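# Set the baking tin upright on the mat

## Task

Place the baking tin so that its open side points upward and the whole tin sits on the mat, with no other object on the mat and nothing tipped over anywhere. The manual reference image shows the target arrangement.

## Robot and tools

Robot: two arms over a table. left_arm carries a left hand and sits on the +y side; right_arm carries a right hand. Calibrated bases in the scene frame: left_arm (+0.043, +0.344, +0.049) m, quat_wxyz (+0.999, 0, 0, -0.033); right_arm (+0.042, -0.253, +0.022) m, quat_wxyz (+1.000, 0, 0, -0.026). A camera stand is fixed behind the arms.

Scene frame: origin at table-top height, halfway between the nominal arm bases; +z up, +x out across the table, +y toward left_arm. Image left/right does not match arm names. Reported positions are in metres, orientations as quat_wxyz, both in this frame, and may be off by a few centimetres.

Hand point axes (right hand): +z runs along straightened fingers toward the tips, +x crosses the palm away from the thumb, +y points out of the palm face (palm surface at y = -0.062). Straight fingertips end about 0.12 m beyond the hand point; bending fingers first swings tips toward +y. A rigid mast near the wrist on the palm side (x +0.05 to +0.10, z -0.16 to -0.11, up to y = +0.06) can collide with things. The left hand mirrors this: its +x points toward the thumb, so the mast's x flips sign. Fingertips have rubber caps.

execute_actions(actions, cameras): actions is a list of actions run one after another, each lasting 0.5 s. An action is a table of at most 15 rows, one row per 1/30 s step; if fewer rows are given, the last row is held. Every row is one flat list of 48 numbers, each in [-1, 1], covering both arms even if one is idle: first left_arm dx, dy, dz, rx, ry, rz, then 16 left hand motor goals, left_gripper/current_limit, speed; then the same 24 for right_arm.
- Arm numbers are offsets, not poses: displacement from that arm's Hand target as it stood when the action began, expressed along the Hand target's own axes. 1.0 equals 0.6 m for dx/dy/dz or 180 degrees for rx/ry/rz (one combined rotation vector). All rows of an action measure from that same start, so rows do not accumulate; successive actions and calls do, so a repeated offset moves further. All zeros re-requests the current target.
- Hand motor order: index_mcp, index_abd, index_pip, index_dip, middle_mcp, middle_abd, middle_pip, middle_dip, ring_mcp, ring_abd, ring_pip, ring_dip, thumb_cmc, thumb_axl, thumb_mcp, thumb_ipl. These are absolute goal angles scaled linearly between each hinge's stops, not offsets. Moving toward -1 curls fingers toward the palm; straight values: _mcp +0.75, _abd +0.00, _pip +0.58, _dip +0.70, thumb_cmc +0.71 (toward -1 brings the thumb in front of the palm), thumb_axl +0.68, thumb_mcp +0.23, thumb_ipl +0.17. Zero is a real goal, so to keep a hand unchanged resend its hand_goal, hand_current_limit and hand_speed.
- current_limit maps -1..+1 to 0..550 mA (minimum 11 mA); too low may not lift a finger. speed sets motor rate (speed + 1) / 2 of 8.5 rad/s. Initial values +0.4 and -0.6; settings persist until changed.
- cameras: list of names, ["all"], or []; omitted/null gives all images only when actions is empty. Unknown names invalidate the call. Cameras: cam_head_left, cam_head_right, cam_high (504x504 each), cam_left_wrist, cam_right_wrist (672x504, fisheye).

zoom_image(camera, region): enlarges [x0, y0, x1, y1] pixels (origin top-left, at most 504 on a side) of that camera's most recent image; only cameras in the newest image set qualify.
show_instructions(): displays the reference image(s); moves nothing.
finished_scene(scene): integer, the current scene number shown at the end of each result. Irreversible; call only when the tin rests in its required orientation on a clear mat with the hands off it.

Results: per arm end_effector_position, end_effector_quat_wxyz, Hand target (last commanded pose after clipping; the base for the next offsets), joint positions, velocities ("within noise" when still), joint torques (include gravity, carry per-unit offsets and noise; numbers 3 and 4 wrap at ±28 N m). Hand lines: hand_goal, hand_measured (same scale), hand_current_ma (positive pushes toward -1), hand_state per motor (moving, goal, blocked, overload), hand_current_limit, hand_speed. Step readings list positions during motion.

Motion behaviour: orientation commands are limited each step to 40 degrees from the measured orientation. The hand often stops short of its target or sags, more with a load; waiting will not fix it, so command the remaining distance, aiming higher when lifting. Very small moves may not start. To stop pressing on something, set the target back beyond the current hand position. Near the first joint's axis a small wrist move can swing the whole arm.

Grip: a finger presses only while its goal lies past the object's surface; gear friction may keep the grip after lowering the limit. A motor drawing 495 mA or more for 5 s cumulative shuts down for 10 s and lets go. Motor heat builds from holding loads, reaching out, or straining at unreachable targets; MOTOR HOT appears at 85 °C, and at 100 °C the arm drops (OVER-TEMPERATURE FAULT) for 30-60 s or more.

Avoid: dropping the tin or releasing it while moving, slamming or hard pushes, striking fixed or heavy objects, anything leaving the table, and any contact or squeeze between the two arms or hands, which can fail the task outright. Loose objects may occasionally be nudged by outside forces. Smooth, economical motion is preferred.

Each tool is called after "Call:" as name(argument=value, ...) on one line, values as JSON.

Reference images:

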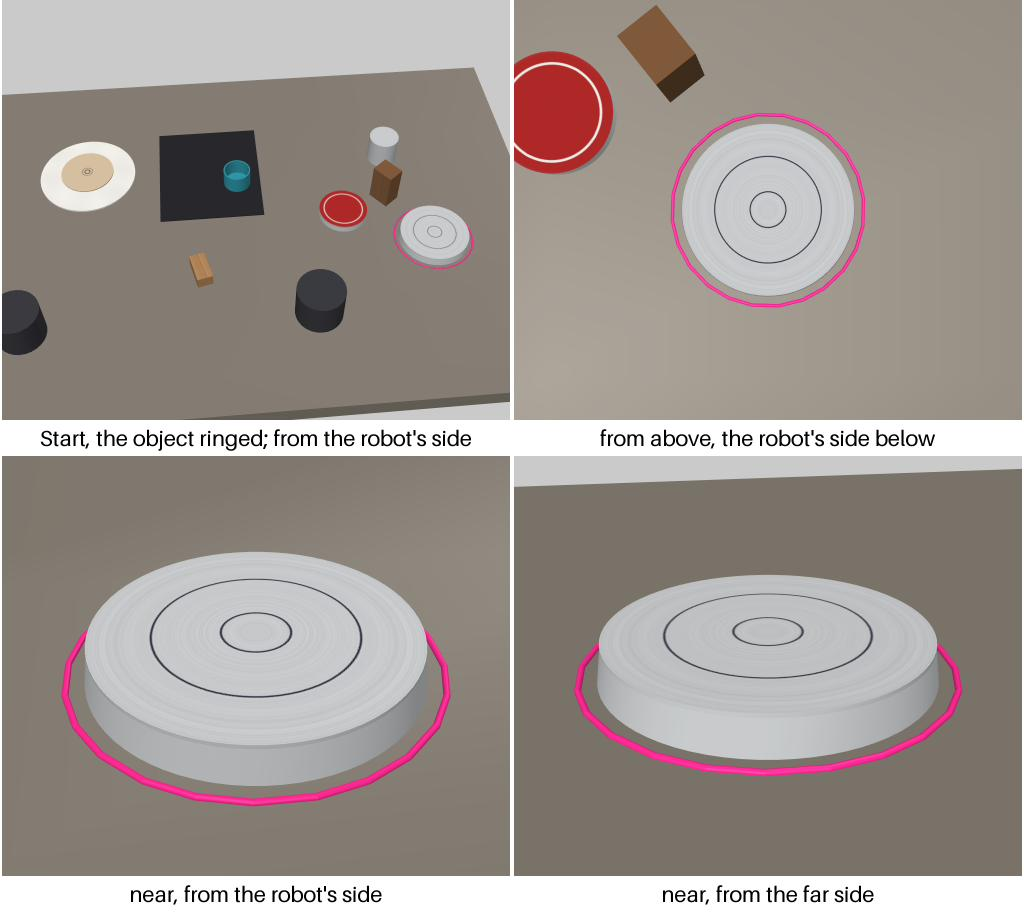

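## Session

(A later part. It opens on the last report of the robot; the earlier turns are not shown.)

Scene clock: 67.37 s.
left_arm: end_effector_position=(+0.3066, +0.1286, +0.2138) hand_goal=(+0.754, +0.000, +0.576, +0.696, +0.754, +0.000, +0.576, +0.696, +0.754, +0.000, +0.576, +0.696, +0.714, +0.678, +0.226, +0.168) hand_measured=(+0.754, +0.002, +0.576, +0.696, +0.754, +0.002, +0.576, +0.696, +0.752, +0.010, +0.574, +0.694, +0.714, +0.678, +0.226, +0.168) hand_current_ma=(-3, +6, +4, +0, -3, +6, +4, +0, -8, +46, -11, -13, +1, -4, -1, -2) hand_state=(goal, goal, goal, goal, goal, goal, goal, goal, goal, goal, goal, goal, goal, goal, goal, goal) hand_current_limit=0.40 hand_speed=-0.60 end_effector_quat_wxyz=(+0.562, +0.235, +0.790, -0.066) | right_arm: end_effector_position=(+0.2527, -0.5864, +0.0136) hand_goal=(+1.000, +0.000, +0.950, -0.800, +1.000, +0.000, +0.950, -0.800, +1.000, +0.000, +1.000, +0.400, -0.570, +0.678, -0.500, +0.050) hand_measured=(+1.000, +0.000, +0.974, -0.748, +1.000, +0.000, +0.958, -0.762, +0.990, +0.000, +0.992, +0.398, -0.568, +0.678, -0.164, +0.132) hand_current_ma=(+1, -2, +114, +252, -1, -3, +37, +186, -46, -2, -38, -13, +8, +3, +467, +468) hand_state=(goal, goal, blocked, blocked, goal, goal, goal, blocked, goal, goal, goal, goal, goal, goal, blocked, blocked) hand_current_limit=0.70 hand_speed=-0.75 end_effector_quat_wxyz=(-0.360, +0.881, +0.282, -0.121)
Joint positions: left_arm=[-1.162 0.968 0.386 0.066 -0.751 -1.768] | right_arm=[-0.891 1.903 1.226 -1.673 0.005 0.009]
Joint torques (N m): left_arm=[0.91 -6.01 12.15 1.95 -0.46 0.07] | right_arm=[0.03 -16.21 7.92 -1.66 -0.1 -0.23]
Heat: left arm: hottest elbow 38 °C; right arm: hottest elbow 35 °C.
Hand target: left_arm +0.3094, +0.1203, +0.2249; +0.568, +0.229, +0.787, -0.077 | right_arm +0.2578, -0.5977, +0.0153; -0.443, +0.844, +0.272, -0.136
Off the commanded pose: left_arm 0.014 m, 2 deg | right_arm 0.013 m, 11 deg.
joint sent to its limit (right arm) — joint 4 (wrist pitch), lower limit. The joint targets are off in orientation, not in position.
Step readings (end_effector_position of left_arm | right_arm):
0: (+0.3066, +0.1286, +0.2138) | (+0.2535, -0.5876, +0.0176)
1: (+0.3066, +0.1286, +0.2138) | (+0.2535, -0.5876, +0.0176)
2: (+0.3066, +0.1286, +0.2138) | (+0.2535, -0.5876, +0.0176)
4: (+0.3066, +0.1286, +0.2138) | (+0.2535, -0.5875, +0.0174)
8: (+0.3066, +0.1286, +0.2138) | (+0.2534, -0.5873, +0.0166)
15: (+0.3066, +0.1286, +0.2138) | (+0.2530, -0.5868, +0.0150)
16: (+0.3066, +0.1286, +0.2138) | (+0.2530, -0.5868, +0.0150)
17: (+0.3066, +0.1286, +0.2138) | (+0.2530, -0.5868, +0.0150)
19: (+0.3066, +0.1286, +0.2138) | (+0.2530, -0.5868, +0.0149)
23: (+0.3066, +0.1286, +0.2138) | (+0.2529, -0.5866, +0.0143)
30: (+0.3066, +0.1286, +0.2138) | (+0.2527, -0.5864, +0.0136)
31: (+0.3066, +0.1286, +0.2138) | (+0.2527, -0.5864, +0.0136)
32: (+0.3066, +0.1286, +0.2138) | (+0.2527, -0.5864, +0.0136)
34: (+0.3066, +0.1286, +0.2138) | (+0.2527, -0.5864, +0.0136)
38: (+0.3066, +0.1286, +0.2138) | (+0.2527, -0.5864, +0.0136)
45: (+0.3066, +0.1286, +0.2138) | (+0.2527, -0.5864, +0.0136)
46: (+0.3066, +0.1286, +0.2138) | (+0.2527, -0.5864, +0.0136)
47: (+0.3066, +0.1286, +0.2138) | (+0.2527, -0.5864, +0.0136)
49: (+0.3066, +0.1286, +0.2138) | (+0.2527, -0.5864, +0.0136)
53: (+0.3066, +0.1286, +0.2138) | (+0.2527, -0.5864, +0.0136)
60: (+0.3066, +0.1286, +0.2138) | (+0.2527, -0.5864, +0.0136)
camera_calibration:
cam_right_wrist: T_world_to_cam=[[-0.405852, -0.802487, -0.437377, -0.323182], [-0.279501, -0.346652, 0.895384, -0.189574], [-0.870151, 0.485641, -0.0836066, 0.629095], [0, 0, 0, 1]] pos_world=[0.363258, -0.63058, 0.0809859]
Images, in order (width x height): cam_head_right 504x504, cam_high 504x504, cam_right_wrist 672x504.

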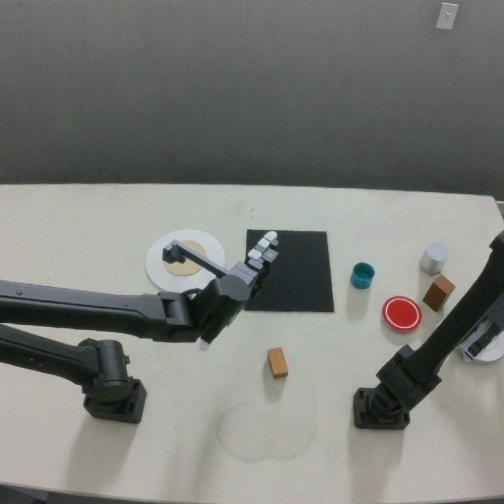

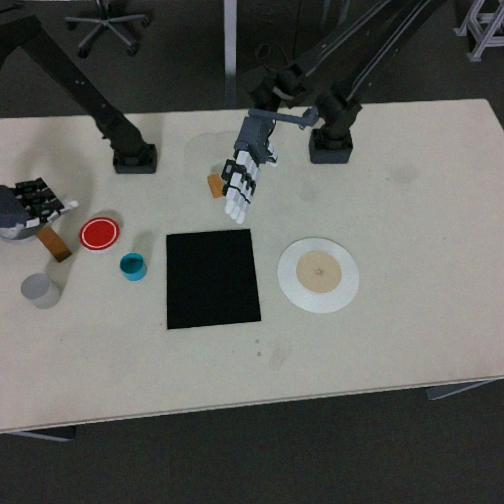

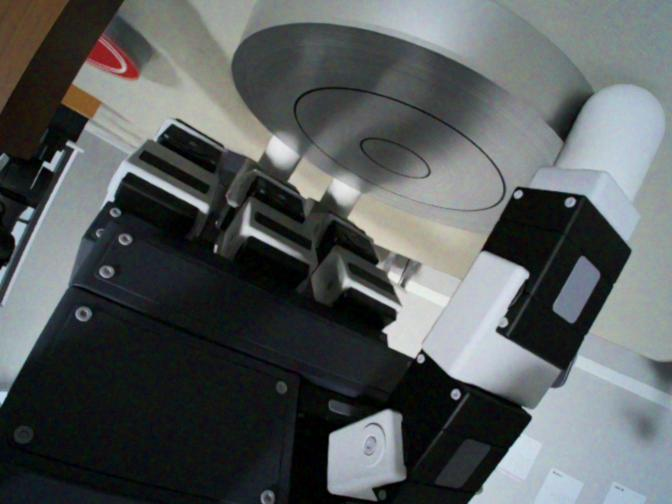

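Call:
execute_actions(actions=[[[0,0,0,0,0,0,0.754,0,0.576,0.696,0.754,0,0.576,0.696,0.754,0,0.576,0.696,0.714,0.678,0.226,0.168,0.4,-0.6,0,-0.01,-0.007,0,0,0,0.95,0,0.9,-0.88,0.95,0,0.88,-0.9,1,0,1,0.4,-0.571,0.678,-0.55,0.0,0.7,-0.75]],[[0,0,0,0,0,0,0.754,0,0.576,0.696,0.754,0,0.576,0.696,0.754,0,0.576,0.696,0.714,0.678,0.226,0.168,0.4,-0.6,0,-0.034,-0.024,0,0,0,0.95,0,0.9,-0.88,0.95,0,0.88,-0.9,1,0,1,0.4,-0.571,0.678,-0.55,0.0,0.7,-0.75]]], cameras=["cam_head_right","cam_high","cam_right_wrist"])

Scene clock: 69.13 s.
left_arm: end_effector_position=(+0.3066, +0.1286, +0.2138) hand_goal=(+0.754, +0.000, +0.576, +0.696, +0.754, +0.000, +0.576, +0.696, +0.754, +0.000, +0.576, +0.696, +0.714, +0.678, +0.226, +0.168) hand_measured=(+0.754, +0.002, +0.576, +0.696, +0.754, +0.002, +0.576, +0.696, +0.752, +0.010, +0.574, +0.694, +0.714, +0.678, +0.226, +0.168) hand_current_ma=(-3, +6, +4, +0, -3, +6, +4, +0, -8, +46, -11, -13, +1, -4, -1, -2) hand_state=(goal, goal, goal, goal, goal, goal, goal, goal, goal, goal, goal, goal, goal, goal, goal, goal) hand_current_limit=0.40 hand_speed=-0.60 end_effector_quat_wxyz=(+0.562, +0.235, +0.790, -0.066) | right_arm: end_effector_position=(+0.2577, -0.5930, +0.0381) hand_goal=(+0.950, +0.000, +0.900, -0.880, +0.950, +0.000, +0.880, -0.900, +1.000, +0.000, +1.000, +0.400, -0.570, +0.678, -0.550, +0.000) hand_measured=(+0.996, +0.000, +0.950, -0.828, +0.994, -0.002, +0.928, -0.842, +0.990, +0.000, +0.992, +0.398, -0.564, +0.680, -0.130, +0.132) hand_current_ma=(+236, -2, +241, +248, +224, -5, +233, +280, -46, -2, -38, -13, +28, +10, +468, +467) hand_state=(blocked, goal, blocked, blocked, blocked, goal, blocked, blocked, goal, goal, goal, goal, goal, goal, blocked, blocked) hand_current_limit=0.70 hand_speed=-0.75 end_effector_quat_wxyz=(-0.331, +0.892, +0.286, -0.111)
Joint positions: left_arm=[-1.162 0.968 0.386 0.066 -0.751 -1.768] | right_arm=[-0.891 1.837 1.226 -1.673 0.005 0.009]
Joint torques (N m): left_arm=[-0.03 -5.77 12.03 2.06 -0.45 0.05] | right_arm=[-0.03 -18.26 6.15 -1.55 0.01 -0.2]
Heat: left arm: hottest elbow 38 °C; right arm: hottest elbow 35 °C.
Hand target: left_arm +0.3094, +0.1203, +0.2249; +0.568, +0.229, +0.787, -0.077 | right_arm +0.2577, -0.5981, +0.0476; -0.443, +0.844, +0.272, -0.136
Off the commanded pose: left_arm 0.014 m, 2 deg | right_arm 0.011 m, 14 deg.
joint sent to its limit (right arm) — joint 4 (wrist pitch), lower limit. The joint targets are off in orientation, not in position.
Step readings (end_effector_position of left_arm | right_arm):
0: (+0.3066, +0.1286, +0.2138) | (+0.2527, -0.5864, +0.0136)
1: (+0.3066, +0.1286, +0.2138) | (+0.2527, -0.5864, +0.0136)
2: (+0.3066, +0.1286, +0.2138) | (+0.2527, -0.5864, +0.0136)
4: (+0.3066, +0.1286, +0.2138) | (+0.2528, -0.5863, +0.0136)
8: (+0.3066, +0.1286, +0.2138) | (+0.2528, -0.5863, +0.0136)
15: (+0.3066, +0.1286, +0.2138) | (+0.2528, -0.5863, +0.0136)
16: (+0.3066, +0.1286, +0.2138) | (+0.2528, -0.5863, +0.0136)
17: (+0.3066, +0.1286, +0.2138) | (+0.2528, -0.5864, +0.0137)
19: (+0.3066, +0.1286, +0.2138) | (+0.2533, -0.5870, +0.0157)
23: (+0.3066, +0.1286, +0.2138) | (+0.2554, -0.5899, +0.0260)
30: (+0.3066, +0.1286, +0.2138) | (+0.2577, -0.5930, +0.0381)
camera_calibration:
cam_right_wrist: T_world_to_cam=[[-0.389324, -0.824777, -0.410084, -0.334386], [-0.314313, -0.29953, 0.900827, -0.175731], [-0.865814, 0.479608, -0.142624, 0.636257], [0, 0, 0, 1]] pos_world=[0.365461, -0.633585, 0.111922]
Images, in order (width x height): cam_head_right 504x504, cam_high 504x504, cam_right_wrist 672x504.

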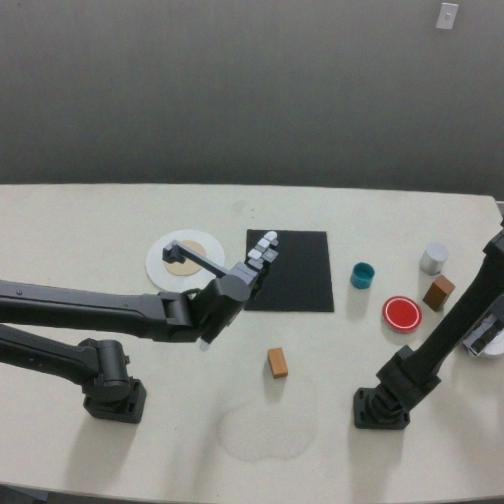

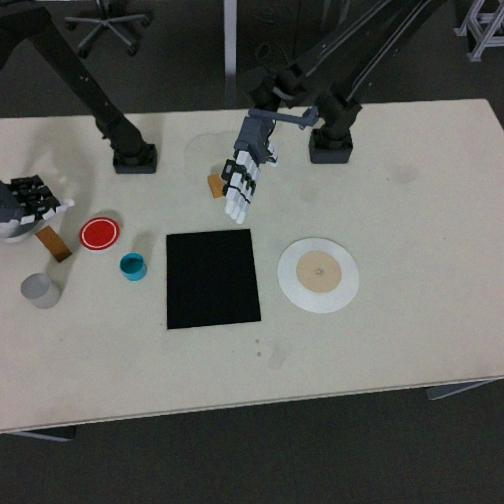

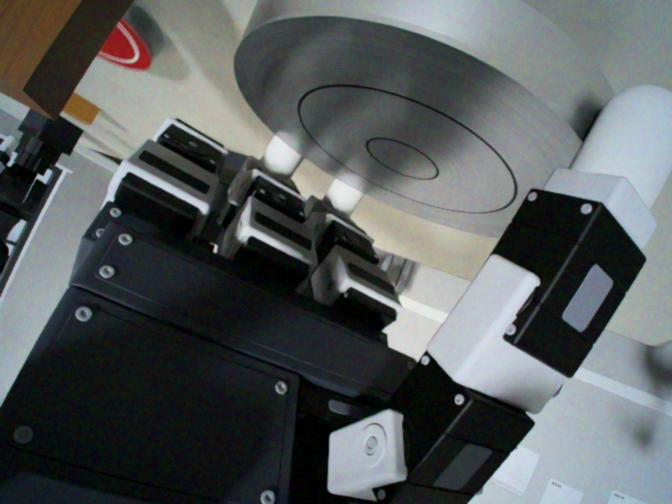

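Call:
execute_actions(actions=[[[0,0,0,0,0,0,0.754,0,0.576,0.696,0.754,0,0.576,0.696,0.754,0,0.576,0.696,0.714,0.678,0.226,0.168,0.4,-0.6,0,-0.08,-0.058,-0.08,0,0,1,0,0.92,-0.88,1,0,0.9,-0.9,1,0,1,0.4,-0.571,0.678,-0.55,0.0,0.7,-0.75]],[[0,0,0,0,0,0,0.754,0,0.576,0.696,0.754,0,0.576,0.696,0.754,0,0.576,0.696,0.714,0.678,0.226,0.168,0.4,-0.6,0,-0.08,-0.08,-0.11,0,0,1,0,0.92,-0.88,1,0,0.9,-0.9,1,0,1,0.4,-0.571,0.678,-0.55,0.0,0.7,-0.75]],[[0,0,0,0,0,0,0.754,0,0.576,0.696,0.754,0,0.576,0.696,0.754,0,0.576,0.696,0.714,0.678,0.226,0.168,0.4,-0.6,0,-0.04,-0.09,-0.11,0,0,1,0,0.92,-0.88,1,0,0.9,-0.9,1,0,1,0.4,-0.571,0.678,-0.55,0.0,0.7,-0.75]]], cameras=["cam_head_right","cam_high","cam_right_wrist"])

Scene clock: 73.30 s.
left_arm: end_effector_position=(+0.3066, +0.1286, +0.2138) hand_goal=(+0.754, +0.000, +0.576, +0.696, +0.754, +0.000, +0.576, +0.696, +0.754, +0.000, +0.576, +0.696, +0.714, +0.678, +0.226, +0.168) hand_measured=(+0.754, +0.002, +0.576, +0.696, +0.754, +0.002, +0.576, +0.696, +0.752, +0.010, +0.574, +0.694, +0.714, +0.678, +0.226, +0.168) hand_current_ma=(-3, +6, +4, +0, -3, +6, +4, +0, -8, +46, -11, -13, +1, -4, -1, -2) hand_state=(goal, goal, goal, goal, goal, goal, goal, goal, goal, goal, goal, goal, goal, goal, goal, goal) hand_current_limit=0.40 hand_speed=-0.60 end_effector_quat_wxyz=(+0.562, +0.235, +0.790, -0.066) | right_arm: end_effector_position=(+0.2520, -0.5883, +0.2323) hand_goal=(+1.000, +0.000, +0.920, -0.880, +1.000, +0.000, +0.900, -0.900, +1.000, +0.000, +1.000, +0.400, -0.570, +0.678, -0.550, +0.000) hand_measured=(+1.000, +0.000, +0.950, -0.830, +1.000, -0.002, +0.928, -0.846, +0.990, +0.000, +0.992, +0.398, -0.564, +0.680, -0.130, +0.132) hand_current_ma=(+2, -2, +143, +244, +2, -5, +136, +258, -45, -2, -32, -12, +28, +10, +467, +468) hand_state=(goal, goal, blocked, blocked, goal, goal, blocked, blocked, goal, goal, goal, goal, goal, goal, blocked, blocked) hand_current_limit=0.70 hand_speed=-0.75 end_effector_quat_wxyz=(-0.016, +0.953, +0.303, +0.000)
Joint positions: left_arm=[-1.162 0.968 0.386 0.066 -0.751 -1.768] | right_arm=[-0.904 1.175 1.055 -1.482 -0.009 -0.001]
Joint torques (N m): left_arm=[0.97 -5.19 12.25 2.02 -0.44 0.06] | right_arm=[-0.21 -8.47 9.14 0.2 -0.14 -0.22]
Heat: left arm: hottest elbow 38 °C; right arm: hottest elbow 35 °C.
Hand target: left_arm +0.3094, +0.1203, +0.2249; +0.568, +0.229, +0.787, -0.077 | right_arm +0.2517, -0.5937, +0.2337; -0.011, +0.953, +0.304, +0.003
Off the commanded pose: left_arm 0.014 m, 2 deg | right_arm 0.006 m, 1 deg.
Step readings (end_effector_position of left_arm | right_arm):
0: (+0.3066, +0.1286, +0.2138) | (+0.2577, -0.5930, +0.0381)
1: (+0.3066, +0.1286, +0.2138) | (+0.2577, -0.5931, +0.0382)
2: (+0.3066, +0.1286, +0.2138) | (+0.2577, -0.5931, +0.0395)
4: (+0.3066, +0.1286, +0.2138) | (+0.2567, -0.5919, +0.0458)
8: (+0.3066, +0.1286, +0.2138) | (+0.2578, -0.5939, +0.0746)
15: (+0.3066, +0.1286, +0.2138) | (+0.2608, -0.5980, +0.1053)
16: (+0.3066, +0.1286, +0.2138) | (+0.2608, -0.5979, +0.1053)
17: (+0.3066, +0.1286, +0.2138) | (+0.2602, -0.5973, +0.1054)
19: (+0.3066, +0.1286, +0.2138) | (+0.2583, -0.5945, +0.1092)
23: (+0.3066, +0.1286, +0.2138) | (+0.2555, -0.5914, +0.1396)
30: (+0.3066, +0.1286, +0.2138) | (+0.2545, -0.5910, +0.1724)
31: (+0.3066, +0.1286, +0.2138) | (+0.2546, -0.5910, +0.1722)
32: (+0.3066, +0.1286, +0.2138) | (+0.2551, -0.5916, +0.1717)
34: (+0.3066, +0.1286, +0.2138) | (+0.2558, -0.5931, +0.1739)
38: (+0.3066, +0.1286, +0.2138) | (+0.2521, -0.5876, +0.2035)
45: (+0.3066, +0.1286, +0.2138) | (+0.2524, -0.5887, +0.2420)
camera_calibration:
cam_right_wrist: T_world_to_cam=[[-0.297958, -0.953159, -0.0520454, -0.434717], [-0.66361, 0.167636, 0.729055, 0.0517546], [-0.68618, 0.251765, -0.682474, 0.602843], [0, 0, 0, 1]] pos_world=[0.318476, -0.574806, 0.351067]
Images, in order (width x height): cam_head_right 504x504, cam_high 504x504, cam_right_wrist 672x504.

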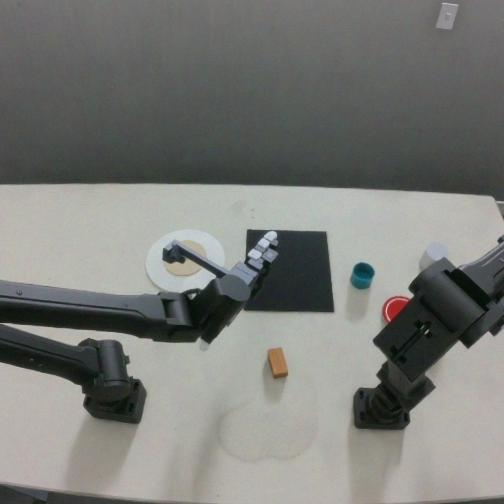

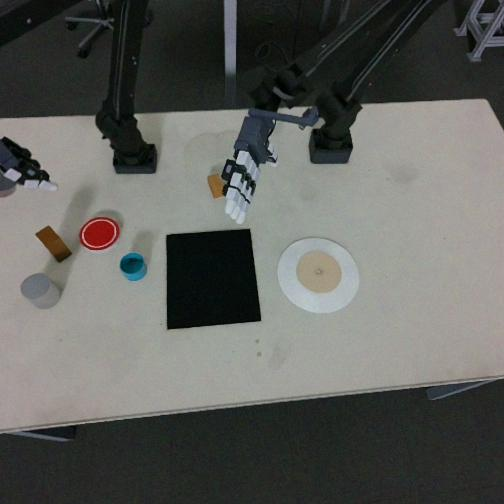

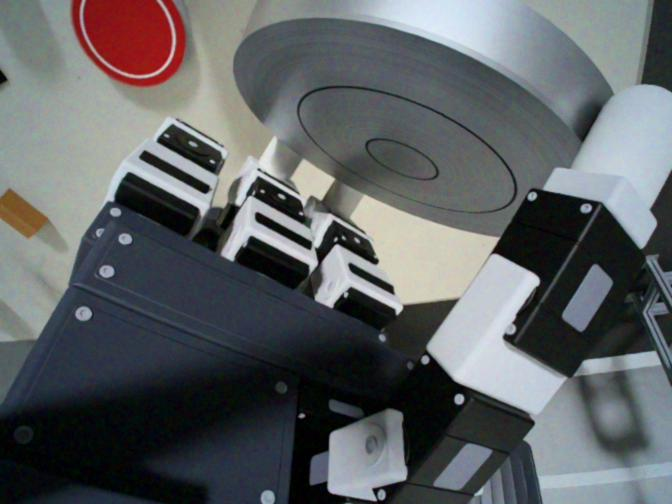

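Call:
execute_actions(actions=[[[0,0,0,0,0,0,0.754,0,0.576,0.696,0.754,0,0.576,0.696,0.754,0,0.576,0.696,0.714,0.678,0.226,0.168,0.4,-0.6,0,0,-0.09,-0.122,0,0,1,0,0.92,-0.88,1,0,0.9,-0.9,1,0,1,0.4,-0.571,0.678,-0.55,0.0,0.7,-0.75]],[[0,0,0,0,0,0,0.754,0,0.576,0.696,0.754,0,0.576,0.696,0.754,0,0.576,0.696,0.714,0.678,0.226,0.168,0.4,-0.6,0,0.03,-0.07,-0.122,0,0,1,0,0.92,-0.88,1,0,0.9,-0.9,1,0,1,0.4,-0.571,0.678,-0.55,0.0,0.7,-0.75]],[[0,0,0,0,0,0,0.754,0,0.576,0.696,0.754,0,0.576,0.696,0.754,0,0.576,0.696,0.714,0.678,0.226,0.168,0.4,-0.6,0,0,0,-0.122,0,0,1,0,0.92,-0.88,1,0,0.9,-0.9,1,0,1,0.4,-0.571,0.678,-0.55,0.0,0.7,-0.75]],[[0,0,0,0,0,0,0.754,0,0.576,0.696,0.754,0,0.576,0.696,0.754,0,0.576,0.696,0.714,0.678,0.226,0.168,0.4,-0.6,0.232,-0.017,-0.037,0,0.1,-0.047,1,0,0.92,-0.88,1,0,0.9,-0.9,1,0,1,0.4,-0.571,0.678,-0.55,0.0,0.7,-0.75]],[[0,0,0,0,0,0,0.754,0,0.576,0.696,0.754,0,0.576,0.696,0.754,0,0.576,0.696,0.714,0.678,0.226,0.168,0.4,-0.6,0.232,-0.017,-0.037,0,0.1,-0.047,1,0,0.92,-0.88,1,0,0.9,-0.9,1,0,1,0.4,-0.571,0.678,-0.55,0.0,0.7,-0.75]],[[0,0,0,0,0,0,0.754,0,0.576,0.696,0.754,0,0.576,0.696,0.754,0,0.576,0.696,0.714,0.678,0.226,0.168,0.4,-0.6,0.232,-0.017,-0.037,0,0.1,-0.047,1,0,0.92,-0.88,1,0,0.9,-0.9,1,0,1,0.4,-0.571,0.678,-0.55,0.0,0.7,-0.75]]], cameras=["cam_head_right","cam_high","cam_right_wrist"])

Scene clock: 77.67 s.
left_arm: end_effector_position=(+0.3066, +0.1286, +0.2138) hand_goal=(+0.754, +0.000, +0.576, +0.696, +0.754, +0.000, +0.576, +0.696, +0.754, +0.000, +0.576, +0.696, +0.714, +0.678, +0.226, +0.168) hand_measured=(+0.754, +0.002, +0.576, +0.696, +0.754, +0.002, +0.576, +0.696, +0.752, +0.010, +0.574, +0.694, +0.714, +0.678, +0.226, +0.168) hand_current_ma=(-3, +6, +4, +0, -3, +6, +4, +0, -8, +46, -11, -13, +1, -4, -1, -2) hand_state=(goal, goal, goal, goal, goal, goal, goal, goal, goal, goal, goal, goal, goal, goal, goal, goal) hand_current_limit=0.40 hand_speed=-0.60 end_effector_quat_wxyz=(+0.562, +0.235, +0.790, -0.066) | right_arm: end_effector_position=(+0.4201, -0.2305, +0.3236) hand_goal=(+1.000, +0.000, +0.920, -0.880, +1.000, +0.000, +0.900, -0.900, +1.000, +0.000, +1.000, +0.400, -0.570, +0.678, -0.550, +0.000) hand_measured=(+1.000, -0.002, +0.950, -0.830, +1.000, -0.002, +0.928, -0.850, +1.000, +0.000, +0.998, +0.398, -0.560, +0.682, -0.130, +0.132) hand_current_ma=(+2, -4, +143, +244, +2, -9, +136, +237, +0, +3, -10, -10, +48, +27, +468, +468) hand_state=(goal, goal, blocked, blocked, goal, goal, blocked, blocked, goal, goal, goal, goal, goal, goal, blocked, blocked) hand_current_limit=0.70 hand_speed=-0.75 end_effector_quat_wxyz=(+0.357, +0.574, +0.628, +0.385)
Joint positions: left_arm=[-1.162 0.968 0.386 0.066 -0.751 -1.768] | right_arm=[0.209 0.581 0.427 -0.312 0.067 0.026]
Joint torques (N m): left_arm=[0.91 -5.95 12.22 1.92 -0.42 0.1] | right_arm=[2.14 -1.73 12.14 2.43 0.1 0.04]
Heat: left arm: hottest elbow 38 °C; right arm: hottest elbow 35 °C.
Hand target: left_arm +0.3094, +0.1203, +0.2249; +0.568, +0.229, +0.787, -0.077 | right_arm +0.4233, -0.2272, +0.3384; +0.362, +0.570, +0.619, +0.400
Off the commanded pose: left_arm 0.014 m, 2 deg | right_arm 0.016 m, 2 deg.
Step readings (end_effector_position of left_arm | right_arm):
0: (+0.3066, +0.1286, +0.2138) | (+0.2520, -0.5883, +0.2323)
1: (+0.3066, +0.1286, +0.2138) | (+0.2522, -0.5884, +0.2319)
2: (+0.3066, +0.1286, +0.2138) | (+0.2534, -0.5901, +0.2325)
4: (+0.3066, +0.1286, +0.2138) | (+0.2555, -0.5929, +0.2353)
8: (+0.3066, +0.1286, +0.2138) | (+0.2516, -0.5873, +0.2613)
15: (+0.3066, +0.1286, +0.2138) | (+0.2523, -0.5889, +0.2934)
16: (+0.3066, +0.1286, +0.2138) | (+0.2525, -0.5894, +0.2912)
17: (+0.3066, +0.1286, +0.2138) | (+0.2536, -0.5911, +0.2902)
19: (+0.3066, +0.1286, +0.2138) | (+0.2557, -0.5939, +0.2902)
23: (+0.3066, +0.1286, +0.2138) | (+0.2520, -0.5885, +0.3038)
30: (+0.3066, +0.1286, +0.2138) | (+0.2533, -0.5907, +0.3314)
31: (+0.3066, +0.1286, +0.2138) | (+0.2535, -0.5911, +0.3301)
32: (+0.3066, +0.1286, +0.2138) | (+0.2548, -0.5928, +0.3298)
34: (+0.3066, +0.1286, +0.2138) | (+0.2561, -0.5943, +0.3272)
38: (+0.3066, +0.1286, +0.2138) | (+0.2517, -0.5880, +0.3112)
45: (+0.3066, +0.1286, +0.2138) | (+0.2530, -0.5899, +0.3201)
46: (+0.3066, +0.1286, +0.2138) | (+0.2538, -0.5900, +0.3229)
47: (+0.3066, +0.1286, +0.2138) | (+0.2586, -0.5870, +0.3241)
49: (+0.3066, +0.1286, +0.2138) | (+0.2789, -0.5701, +0.3239)
53: (+0.3066, +0.1286, +0.2138) | (+0.3269, -0.5183, +0.3224)
60: (+0.3066, +0.1286, +0.2138) | (+0.3459, -0.4959, +0.3228)
61: (+0.3066, +0.1286, +0.2138) | (+0.3467, -0.4951, +0.3226)
62: (+0.3066, +0.1286, +0.2138) | (+0.3501, -0.4907, +0.3227)
64: (+0.3066, +0.1286, +0.2138) | (+0.3665, -0.4649, +0.3228)
68: (+0.3066, +0.1286, +0.2138) | (+0.3955, -0.3974, +0.3278)
75: (+0.3066, +0.1286, +0.2138) | (+0.4058, -0.3694, +0.3269)
76: (+0.3066, +0.1286, +0.2138) | (+0.4064, -0.3683, +0.3263)
77: (+0.3066, +0.1286, +0.2138) | (+0.4080, -0.3629, +0.3258)
79: (+0.3066, +0.1286, +0.2138) | (+0.4144, -0.3330, +0.3256)
83: (+0.3066, +0.1286, +0.2138) | (+0.4184, -0.2594, +0.3301)
90: (+0.3066, +0.1286, +0.2138) | (+0.4185, -0.2302, +0.3274)
camera_calibration:
cam_right_wrist: T_world_to_cam=[[0.362727, -0.762284, 0.536053, -0.46268], [-0.842766, -0.513824, -0.160406, 0.242751], [0.397711, -0.393584, -0.828805, 0.133678], [0, 0, 0, 1]] pos_world=[0.319244, -0.175349, 0.397753]
Images, in order (width x height): cam_head_right 504x504, cam_high 504x504, cam_right_wrist 672x504.

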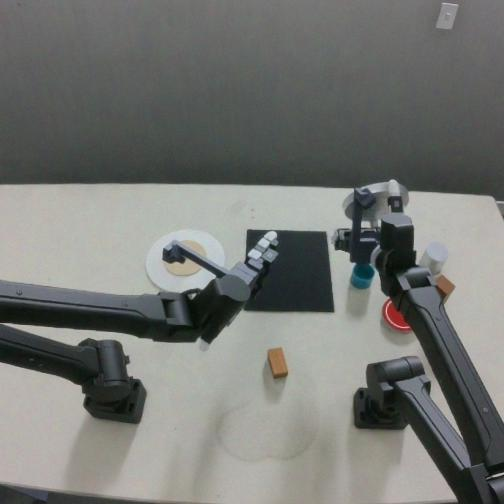

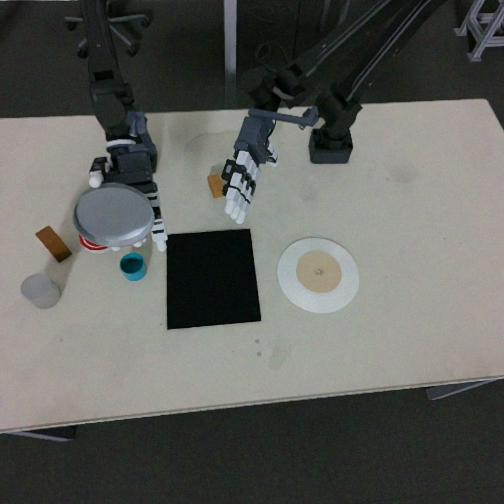

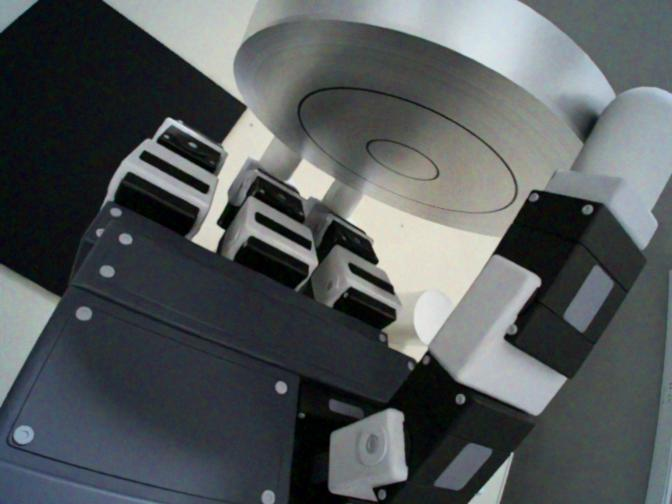

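Call:
execute_actions(actions=[[[-0.02,0.12,-0.06,0,0,0,0.754,0,0.576,0.696,0.754,0,0.576,0.696,0.754,0,0.576,0.696,0.714,0.678,0.226,0.168,0.4,-0.6,0,0,0,0,0,0,1,0,0.92,-0.88,1,0,0.9,-0.9,1,0,1,0.4,-0.571,0.678,-0.55,0.0,0.7,-0.75]],[[0,0.12,-0.06,0,0,0,0.754,0,0.576,0.696,0.754,0,0.576,0.696,0.754,0,0.576,0.696,0.714,0.678,0.226,0.168,0.4,-0.6,0.163,0.02,0.043,0,0.1,-0.047,1,0,0.92,-0.88,1,0,0.9,-0.9,1,0,1,0.4,-0.571,0.678,-0.55,0.0,0.7,-0.75]],[[0,0,0,0,0,0,0.754,0,0.576,0.696,0.754,0,0.576,0.696,0.754,0,0.576,0.696,0.714,0.678,0.226,0.168,0.4,-0.6,0.092,-0.016,0.124,-0.055,0,0,1,0,0.92,-0.88,1,0,0.9,-0.9,1,0,1,0.4,-0.571,0.678,-0.55,0.0,0.7,-0.75]],[[0,0,0,0,0,0,0.754,0,0.576,0.696,0.754,0,0.576,0.696,0.754,0,0.576,0.696,0.714,0.678,0.226,0.168,0.4,-0.6,0,0,0,0,0,0,1,0,0.92,-0.88,1,0,0.9,-0.9,1,0,1,0.4,-0.571,0.678,-0.55,0.0,0.7,-0.75]]], cameras=["cam_head_left","cam_head_right","cam_high"])

Scene clock: 82.60 s.
left_arm: end_effector_position=(+0.3132, +0.2695, +0.2628) hand_goal=(+0.754, +0.000, +0.576, +0.696, +0.754, +0.000, +0.576, +0.696, +0.754, +0.000, +0.576, +0.696, +0.714, +0.678, +0.226, +0.168) hand_measured=(+0.756, +0.002, +0.576, +0.696, +0.756, +0.002, +0.576, +0.696, +0.754, +0.010, +0.576, +0.694, +0.716, +0.678, +0.226, +0.168) hand_current_ma=(+6, +9, +4, +0, +6, +8, +4, +0, +5, +43, -5, -12, +7, -4, -2, -2) hand_state=(goal, goal, goal, goal, goal, goal, goal, goal, goal, goal, goal, goal, goal, goal, goal, goal) hand_current_limit=0.40 hand_speed=-0.60 end_effector_quat_wxyz=(+0.557, +0.233, +0.794, -0.077) | right_arm: end_effector_position=(+0.4737, -0.0556, +0.2849) hand_goal=(+1.000, +0.000, +0.920, -0.880, +1.000, +0.000, +0.900, -0.900, +1.000, +0.000, +1.000, +0.400, -0.570, +0.678, -0.550, +0.000) hand_measured=(+1.000, -0.002, +0.950, -0.830, +1.000, -0.002, +0.928, -0.850, +1.000, +0.000, +0.998, +0.398, -0.560, +0.682, -0.130, +0.132) hand_current_ma=(+2, -5, +143, +244, +2, -10, +136, +237, +0, +3, -7, -9, +47, +27, +468, +468) hand_state=(goal, goal, blocked, blocked, goal, goal, blocked, blocked, goal, goal, goal, goal, goal, goal, blocked, blocked) hand_current_limit=0.70 hand_speed=-0.75 end_effector_quat_wxyz=(+0.325, +0.430, +0.679, +0.499)
Joint positions: left_arm=[-0.711 0.281 0.32 -0.438 -0.329 -1.558] | right_arm=[0.559 1.138 0.427 0.414 0.074 0.011]
Joint torques (N m): left_arm=[2.2 -1.61 14.76 1.94 -0.13 0.26] | right_arm=[1.67 -7.36 10.5 2.59 0.09 0.07]
Heat: left arm: hottest elbow 39 °C; right arm: hottest elbow 35 °C.
Hand target: left_arm +0.3149, +0.2717, +0.2806; +0.568, +0.229, +0.787, -0.077 | right_arm +0.4775, -0.0503, +0.2998; +0.328, +0.427, +0.667, +0.516
Off the commanded pose: left_arm 0.018 m, 2 deg | right_arm 0.016 m, 2 deg.
Step readings (end_effector_position of left_arm | right_arm):
0: (+0.3066, +0.1286, +0.2138) | (+0.4201, -0.2306, +0.3236)
1: (+0.3066, +0.1284, +0.2140) | (+0.4201, -0.2306, +0.3236)
2: (+0.3073, +0.1295, +0.2146) | (+0.4201, -0.2306, +0.3236)
4: (+0.3088, +0.1396, +0.2203) | (+0.4201, -0.2307, +0.3236)
8: (+0.3132, +0.1753, +0.2433) | (+0.4201, -0.2308, +0.3236)
15: (+0.3115, +0.1909, +0.2530) | (+0.4201, -0.2308, +0.3236)
16: (+0.3113, +0.1917, +0.2524) | (+0.4202, -0.2293, +0.3233)
17: (+0.3118, +0.1930, +0.2511) | (+0.4205, -0.2236, +0.3232)
19: (+0.3130, +0.2081, +0.2515) | (+0.4211, -0.1972, +0.3218)
23: (+0.3146, +0.2495, +0.2654) | (+0.4218, -0.1502, +0.3125)
30: (+0.3128, +0.2668, +0.2662) | (+0.4310, -0.1365, +0.2928)
31: (+0.3128, +0.2673, +0.2648) | (+0.4317, -0.1363, +0.2932)
32: (+0.3128, +0.2679, +0.2639) | (+0.4338, -0.1343, +0.2970)
34: (+0.3129, +0.2686, +0.2628) | (+0.4404, -0.1187, +0.3044)
38: (+0.3130, +0.2692, +0.2627) | (+0.4487, -0.0699, +0.2955)
45: (+0.3131, +0.2694, +0.2628) | (+0.4699, -0.0546, +0.2727)
46: (+0.3131, +0.2694, +0.2627) | (+0.4712, -0.0547, +0.2736)
47: (+0.3131, +0.2694, +0.2627) | (+0.4720, -0.0550, +0.2754)
49: (+0.3131, +0.2694, +0.2628) | (+0.4727, -0.0554, +0.2800)
53: (+0.3132, +0.2695, +0.2628) | (+0.4728, -0.0558, +0.2861)
60: (+0.3132, +0.2695, +0.2628) | (+0.4736, -0.0557, +0.2852)
Images, in order (width x height): cam_head_left 504x504, cam_head_right 504x504, cam_high 504x504.

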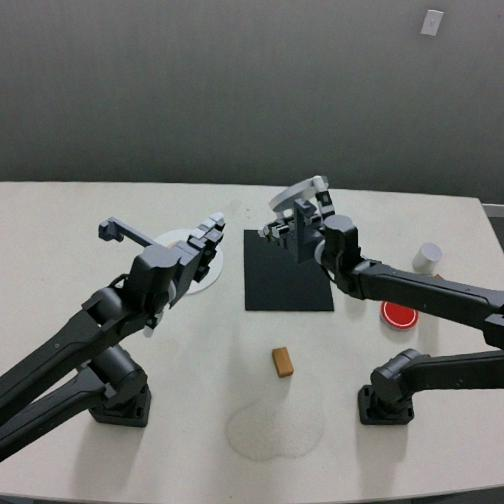

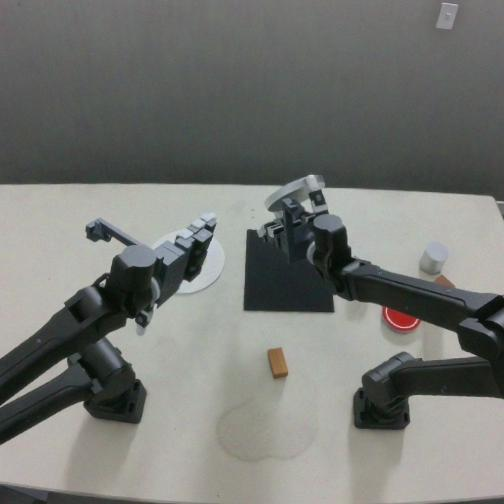

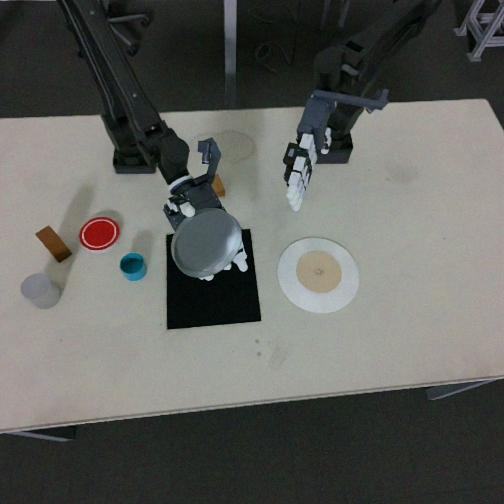

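Call:
execute_actions(actions=[[[0,0,0,0,0,0,0.754,0,0.576,0.696,0.754,0,0.576,0.696,0.754,0,0.576,0.696,0.714,0.678,0.226,0.168,0.4,-0.6,0,-0.1,0.027,0,0,0,1,0,0.92,-0.88,1,0,0.9,-0.9,0.75,0,0.576,0.696,-0.571,0.678,-0.55,0.0,0.7,-0.75]],[[0,0,0,0,0,0,0.754,0,0.576,0.696,0.754,0,0.576,0.696,0.754,0,0.576,0.696,0.714,0.678,0.226,0.168,0.4,-0.6,0,-0.1,0.027,0,0,0,1,0,0.92,-0.88,1,0,0.9,-0.9,0.75,0,0.576,0.696,-0.571,0.678,-0.55,0.0,0.7,-0.75]],[[0,0,0,0,0,0,0.754,0,0.576,0.696,0.754,0,0.576,0.696,0.754,0,0.576,0.696,0.714,0.678,0.226,0.168,0.4,-0.6,0,-0.045,0.012,0,0,0,1,0,0.92,-0.88,1,0,0.9,-0.9,0.75,0,0.576,0.696,-0.571,0.678,-0.55,0.0,0.7,-0.75]]], cameras=["cam_head_left","cam_head_right","cam_high","cam_left_wrist"])

Call:
zoom_image(camera="cam_head_left", region=[224, 190, 354, 320])

Call:
zoom_image(camera="cam_high", region=[150, 190, 280, 320])

Scene clock: 85.07 s.
left_arm: end_effector_position=(+0.3132, +0.2695, +0.2628) hand_goal=(+0.754, +0.000, +0.576, +0.696, +0.754, +0.000, +0.576, +0.696, +0.754, +0.000, +0.576, +0.696, +0.714, +0.678, +0.226, +0.168) hand_measured=(+0.756, +0.002, +0.576, +0.696, +0.756, +0.002, +0.576, +0.696, +0.754, +0.010, +0.576, +0.694, +0.716, +0.678, +0.226, +0.168) hand_current_ma=(+6, +9, +4, +0, +6, +8, +4, +0, +5, +43, -5, -12, +7, -4, -2, -2) hand_state=(goal, goal, goal, goal, goal, goal, goal, goal, goal, goal, goal, goal, goal, goal, goal, goal) hand_current_limit=0.40 hand_speed=-0.60 end_effector_quat_wxyz=(+0.557, +0.233, +0.794, -0.077) | right_arm: end_effector_position=(+0.4756, -0.0551, +0.1596) hand_goal=(+1.000, +0.000, +0.920, -0.880, +1.000, +0.000, +0.900, -0.900, +0.750, +0.000, +0.576, +0.696, -0.570, +0.678, -0.550, +0.000) hand_measured=(+1.000, -0.002, +0.954, -0.830, +1.000, -0.004, +0.932, -0.850, +0.768, +0.000, +0.582, +0.694, -0.560, +0.682, -0.130, +0.132) hand_current_ma=(+1, -8, +162, +240, +1, -13, +147, +237, +86, +3, +28, -8, +46, +26, +467, +468) hand_state=(goal, goal, blocked, blocked, goal, goal, blocked, blocked, goal, goal, goal, goal, goal, goal, blocked, blocked) hand_current_limit=0.70 hand_speed=-0.75 end_effector_quat_wxyz=(+0.337, +0.423, +0.661, +0.521)
Joint positions: left_arm=[-0.711 0.281 0.32 -0.438 -0.329 -1.558] | right_arm=[0.56 1.759 0.34 1.185 0.078 0.013]
Joint torques (N m): left_arm=[1.26 -1.49 14.63 1.72 -0.13 0.24] | right_arm=[1.79 -9.23 4.46 1.55 0.02 0.04]
Heat: left arm: hottest elbow 39 °C; right arm: hottest elbow 35 °C.
Hand target: left_arm +0.3149, +0.2717, +0.2806; +0.568, +0.229, +0.787, -0.077 | right_arm +0.4783, -0.0493, +0.1476; +0.328, +0.427, +0.666, +0.516
Off the commanded pose: left_arm 0.018 m, 2 deg | right_arm 0.014 m, 1 deg.
Step readings (end_effector_position of left_arm | right_arm):
0: (+0.3132, +0.2695, +0.2628) | (+0.4737, -0.0556, +0.2850)
1: (+0.3132, +0.2695, +0.2628) | (+0.4737, -0.0555, +0.2853)
2: (+0.3132, +0.2695, +0.2628) | (+0.4736, -0.0556, +0.2851)
4: (+0.3132, +0.2695, +0.2628) | (+0.4744, -0.0552, +0.2815)
8: (+0.3132, +0.2695, +0.2628) | (+0.4764, -0.0542, +0.2466)
15: (+0.3132, +0.2695, +0.2628) | (+0.4764, -0.0542, +0.2184)
16: (+0.3132, +0.2695, +0.2628) | (+0.4764, -0.0542, +0.2211)
17: (+0.3132, +0.2695, +0.2628) | (+0.4760, -0.0544, +0.2233)
19: (+0.3132, +0.2695, +0.2628) | (+0.4768, -0.0540, +0.2226)
23: (+0.3132, +0.2695, +0.2628) | (+0.4786, -0.0531, +0.1876)
30: (+0.3132, +0.2695, +0.2628) | (+0.4767, -0.0545, +0.1670)
31: (+0.3132, +0.2695, +0.2628) | (+0.4766, -0.0545, +0.1678)
32: (+0.3132, +0.2695, +0.2628) | (+0.4766, -0.0545, +0.1690)
34: (+0.3132, +0.2695, +0.2628) | (+0.4764, -0.0546, +0.1669)
38: (+0.3132, +0.2695, +0.2628) | (+0.4762, -0.0546, +0.1596)
45: (+0.3132, +0.2695, +0.2628) | (+0.4757, -0.0550, +0.1594)
camera_calibration:
cam_left_wrist: T_world_to_cam=[[-0.0880943, -0.785944, 0.61199, 0.0493397], [-0.98131, -0.0370479, -0.188835, 0.31867], [0.171087, -0.617187, -0.76799, 0.440295], [0, 0, 0, 1]] pos_world=[0.241732, 0.322329, 0.368123]
Images, in order (width x height): cam_head_left 504x504, cam_head_right 504x504, cam_high 504x504, cam_left_wrist 672x504.

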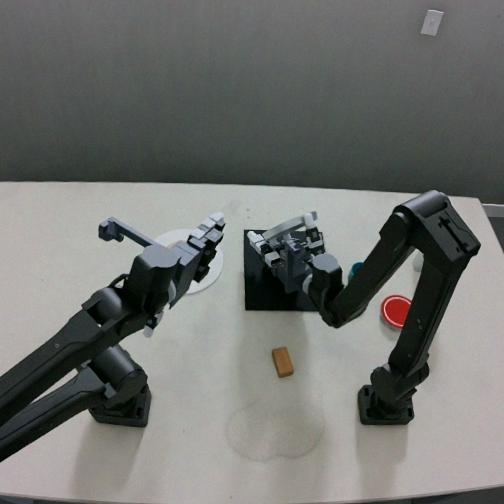

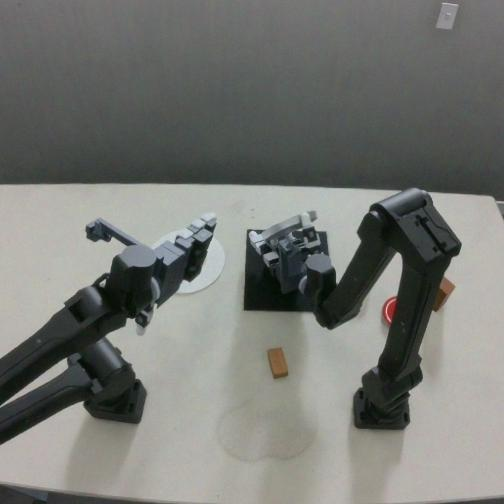

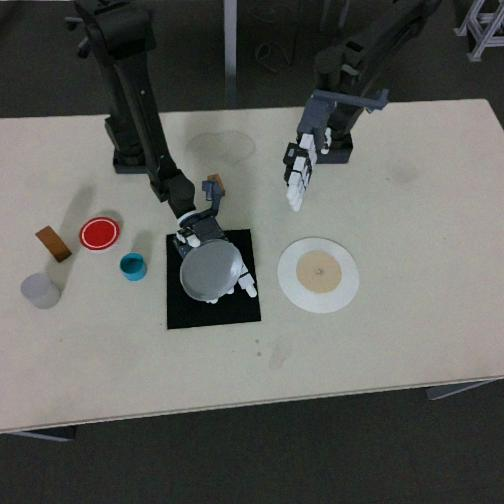

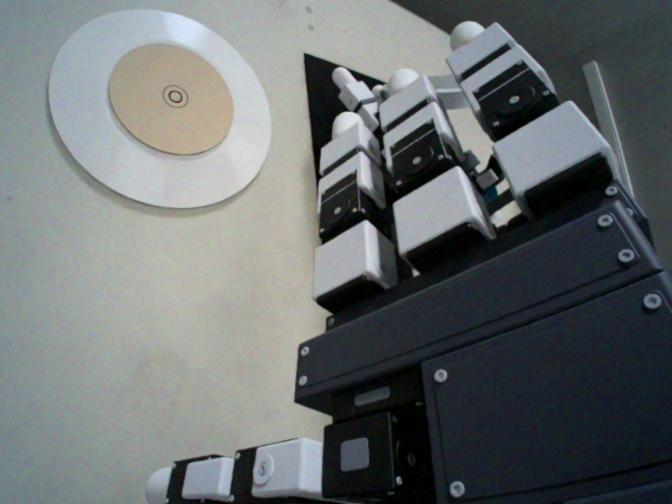

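Scaled by 3.877 from the camera's 504x504 image, which has a finer 720x720 frame.

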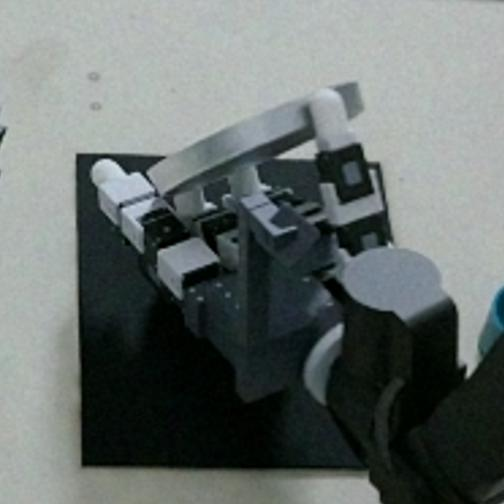

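Scaled by 3.877 from the camera's 504x504 image, which has a finer 720x720 frame.

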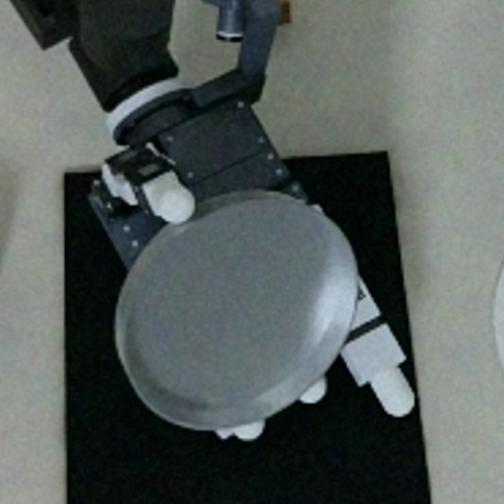

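Call:
execute_actions(actions=[[[0,0,0,0,0,0,0.754,0,0.576,0.696,0.754,0,0.576,0.696,0.754,0,0.576,0.696,0.714,0.678,0.226,0.168,0.4,-0.6,0,-0.03,0.008,0,0,0,1,0,0.92,-0.88,1,0,0.9,-0.9,0.75,0,0.576,0.696,-0.571,0.678,-0.55,0.0,0.7,-0.75]],[[0,0,0,0,0,0,0.754,0,0.576,0.696,0.754,0,0.576,0.696,0.754,0,0.576,0.696,0.714,0.678,0.226,0.168,0.4,-0.6,0,-0.02,0.005,0,0,0,1,0,0.92,-0.88,1,0,0.9,-0.9,0.75,0,0.576,0.696,-0.571,0.678,-0.55,0.0,0.7,-0.75]]], cameras=["cam_head_left","cam_high"])

Call:
zoom_image(camera="cam_head_left", region=[224, 190, 354, 320])

Scene clock: 86.90 s.
left_arm: end_effector_position=(+0.3132, +0.2695, +0.2628) hand_goal=(+0.754, +0.000, +0.576, +0.696, +0.754, +0.000, +0.576, +0.696, +0.754, +0.000, +0.576, +0.696, +0.714, +0.678, +0.226, +0.168) hand_measured=(+0.756, +0.002, +0.576, +0.696, +0.756, +0.002, +0.576, +0.696, +0.754, +0.010, +0.576, +0.694, +0.716, +0.678, +0.226, +0.168) hand_current_ma=(+6, +9, +4, +0, +6, +8, +4, +0, +5, +43, -5, -12, +7, -4, -2, -2) hand_state=(goal, goal, goal, goal, goal, goal, goal, goal, goal, goal, goal, goal, goal, goal, goal, goal) hand_current_limit=0.40 hand_speed=-0.60 end_effector_quat_wxyz=(+0.557, +0.233, +0.794, -0.077) | right_arm: end_effector_position=(+0.4773, -0.0548, +0.1541) hand_goal=(+1.000, +0.000, +0.920, -0.880, +1.000, +0.000, +0.900, -0.900, +0.750, +0.000, +0.576, +0.696, -0.570, +0.678, -0.550, +0.000) hand_measured=(+1.000, -0.002, +0.956, -0.830, +1.000, -0.004, +0.932, -0.850, +0.768, +0.000, +0.582, +0.694, -0.560, +0.682, -0.130, +0.132) hand_current_ma=(+1, -8, +166, +238, +1, -13, +147, +237, +86, +3, +28, -8, +46, +26, +468, +467) hand_state=(goal, goal, blocked, blocked, goal, goal, blocked, blocked, goal, goal, goal, goal, goal, goal, blocked, blocked) hand_current_limit=0.70 hand_speed=-0.75 end_effector_quat_wxyz=(+0.351, +0.413, +0.640, +0.544)
Joint positions: left_arm=[-0.711 0.281 0.32 -0.438 -0.329 -1.558] | right_arm=[0.56 1.883 0.361 1.36 0.081 0.013]
Joint torques (N m): left_arm=[1.79 -0.79 14.5 1.92 -0.14 0.18] | right_arm=[1.96 -7.77 2.59 0.32 -0.08 0.03]
Heat: left arm: hottest elbow 39 °C; right arm: hottest elbow 35 °C.
Hand target: left_arm +0.3149, +0.2717, +0.2806; +0.568, +0.229, +0.787, -0.077 | right_arm +0.4783, -0.0492, +0.1166; +0.328, +0.427, +0.666, +0.516
Off the commanded pose: left_arm 0.018 m, 2 deg | right_arm 0.038 m, 5 deg.
Step readings (end_effector_position of left_arm | right_arm):
0: (+0.3132, +0.2695, +0.2628) | (+0.4756, -0.0551, +0.1596)
1: (+0.3132, +0.2695, +0.2628) | (+0.4756, -0.0551, +0.1595)
2: (+0.3132, +0.2695, +0.2628) | (+0.4755, -0.0552, +0.1594)
4: (+0.3132, +0.2695, +0.2628) | (+0.4751, -0.0555, +0.1578)
8: (+0.3132, +0.2695, +0.2628) | (+0.4764, -0.0551, +0.1570)
15: (+0.3132, +0.2695, +0.2628) | (+0.4769, -0.0548, +0.1572)
16: (+0.3132, +0.2695, +0.2628) | (+0.4769, -0.0548, +0.1571)
17: (+0.3132, +0.2695, +0.2628) | (+0.4768, -0.0549, +0.1570)
19: (+0.3132, +0.2695, +0.2628) | (+0.4762, -0.0552, +0.1559)
23: (+0.3132, +0.2695, +0.2628) | (+0.4769, -0.0550, +0.1542)
30: (+0.3132, +0.2695, +0.2628) | (+0.4774, -0.0548, +0.1541)
Images, in order (width x height): cam_head_left 504x504, cam_high 504x504.

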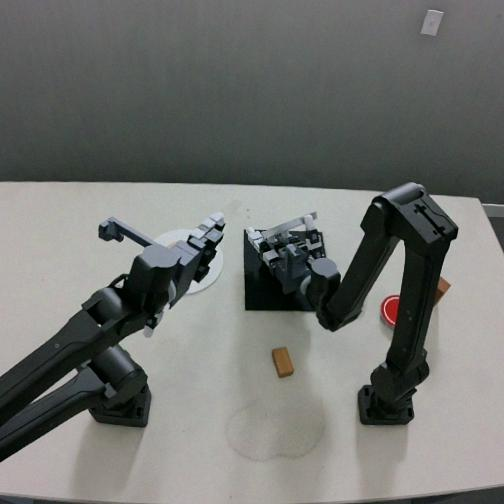

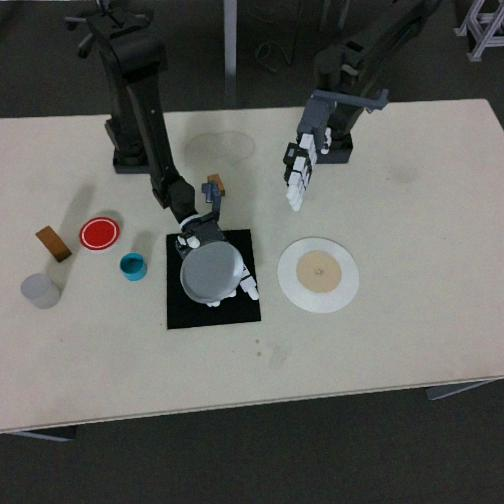

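Scaled by 3.877 from the camera's 504x504 image, which has a finer 720x720 frame.

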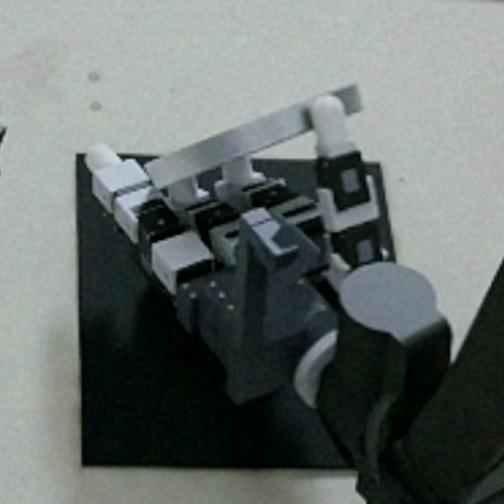

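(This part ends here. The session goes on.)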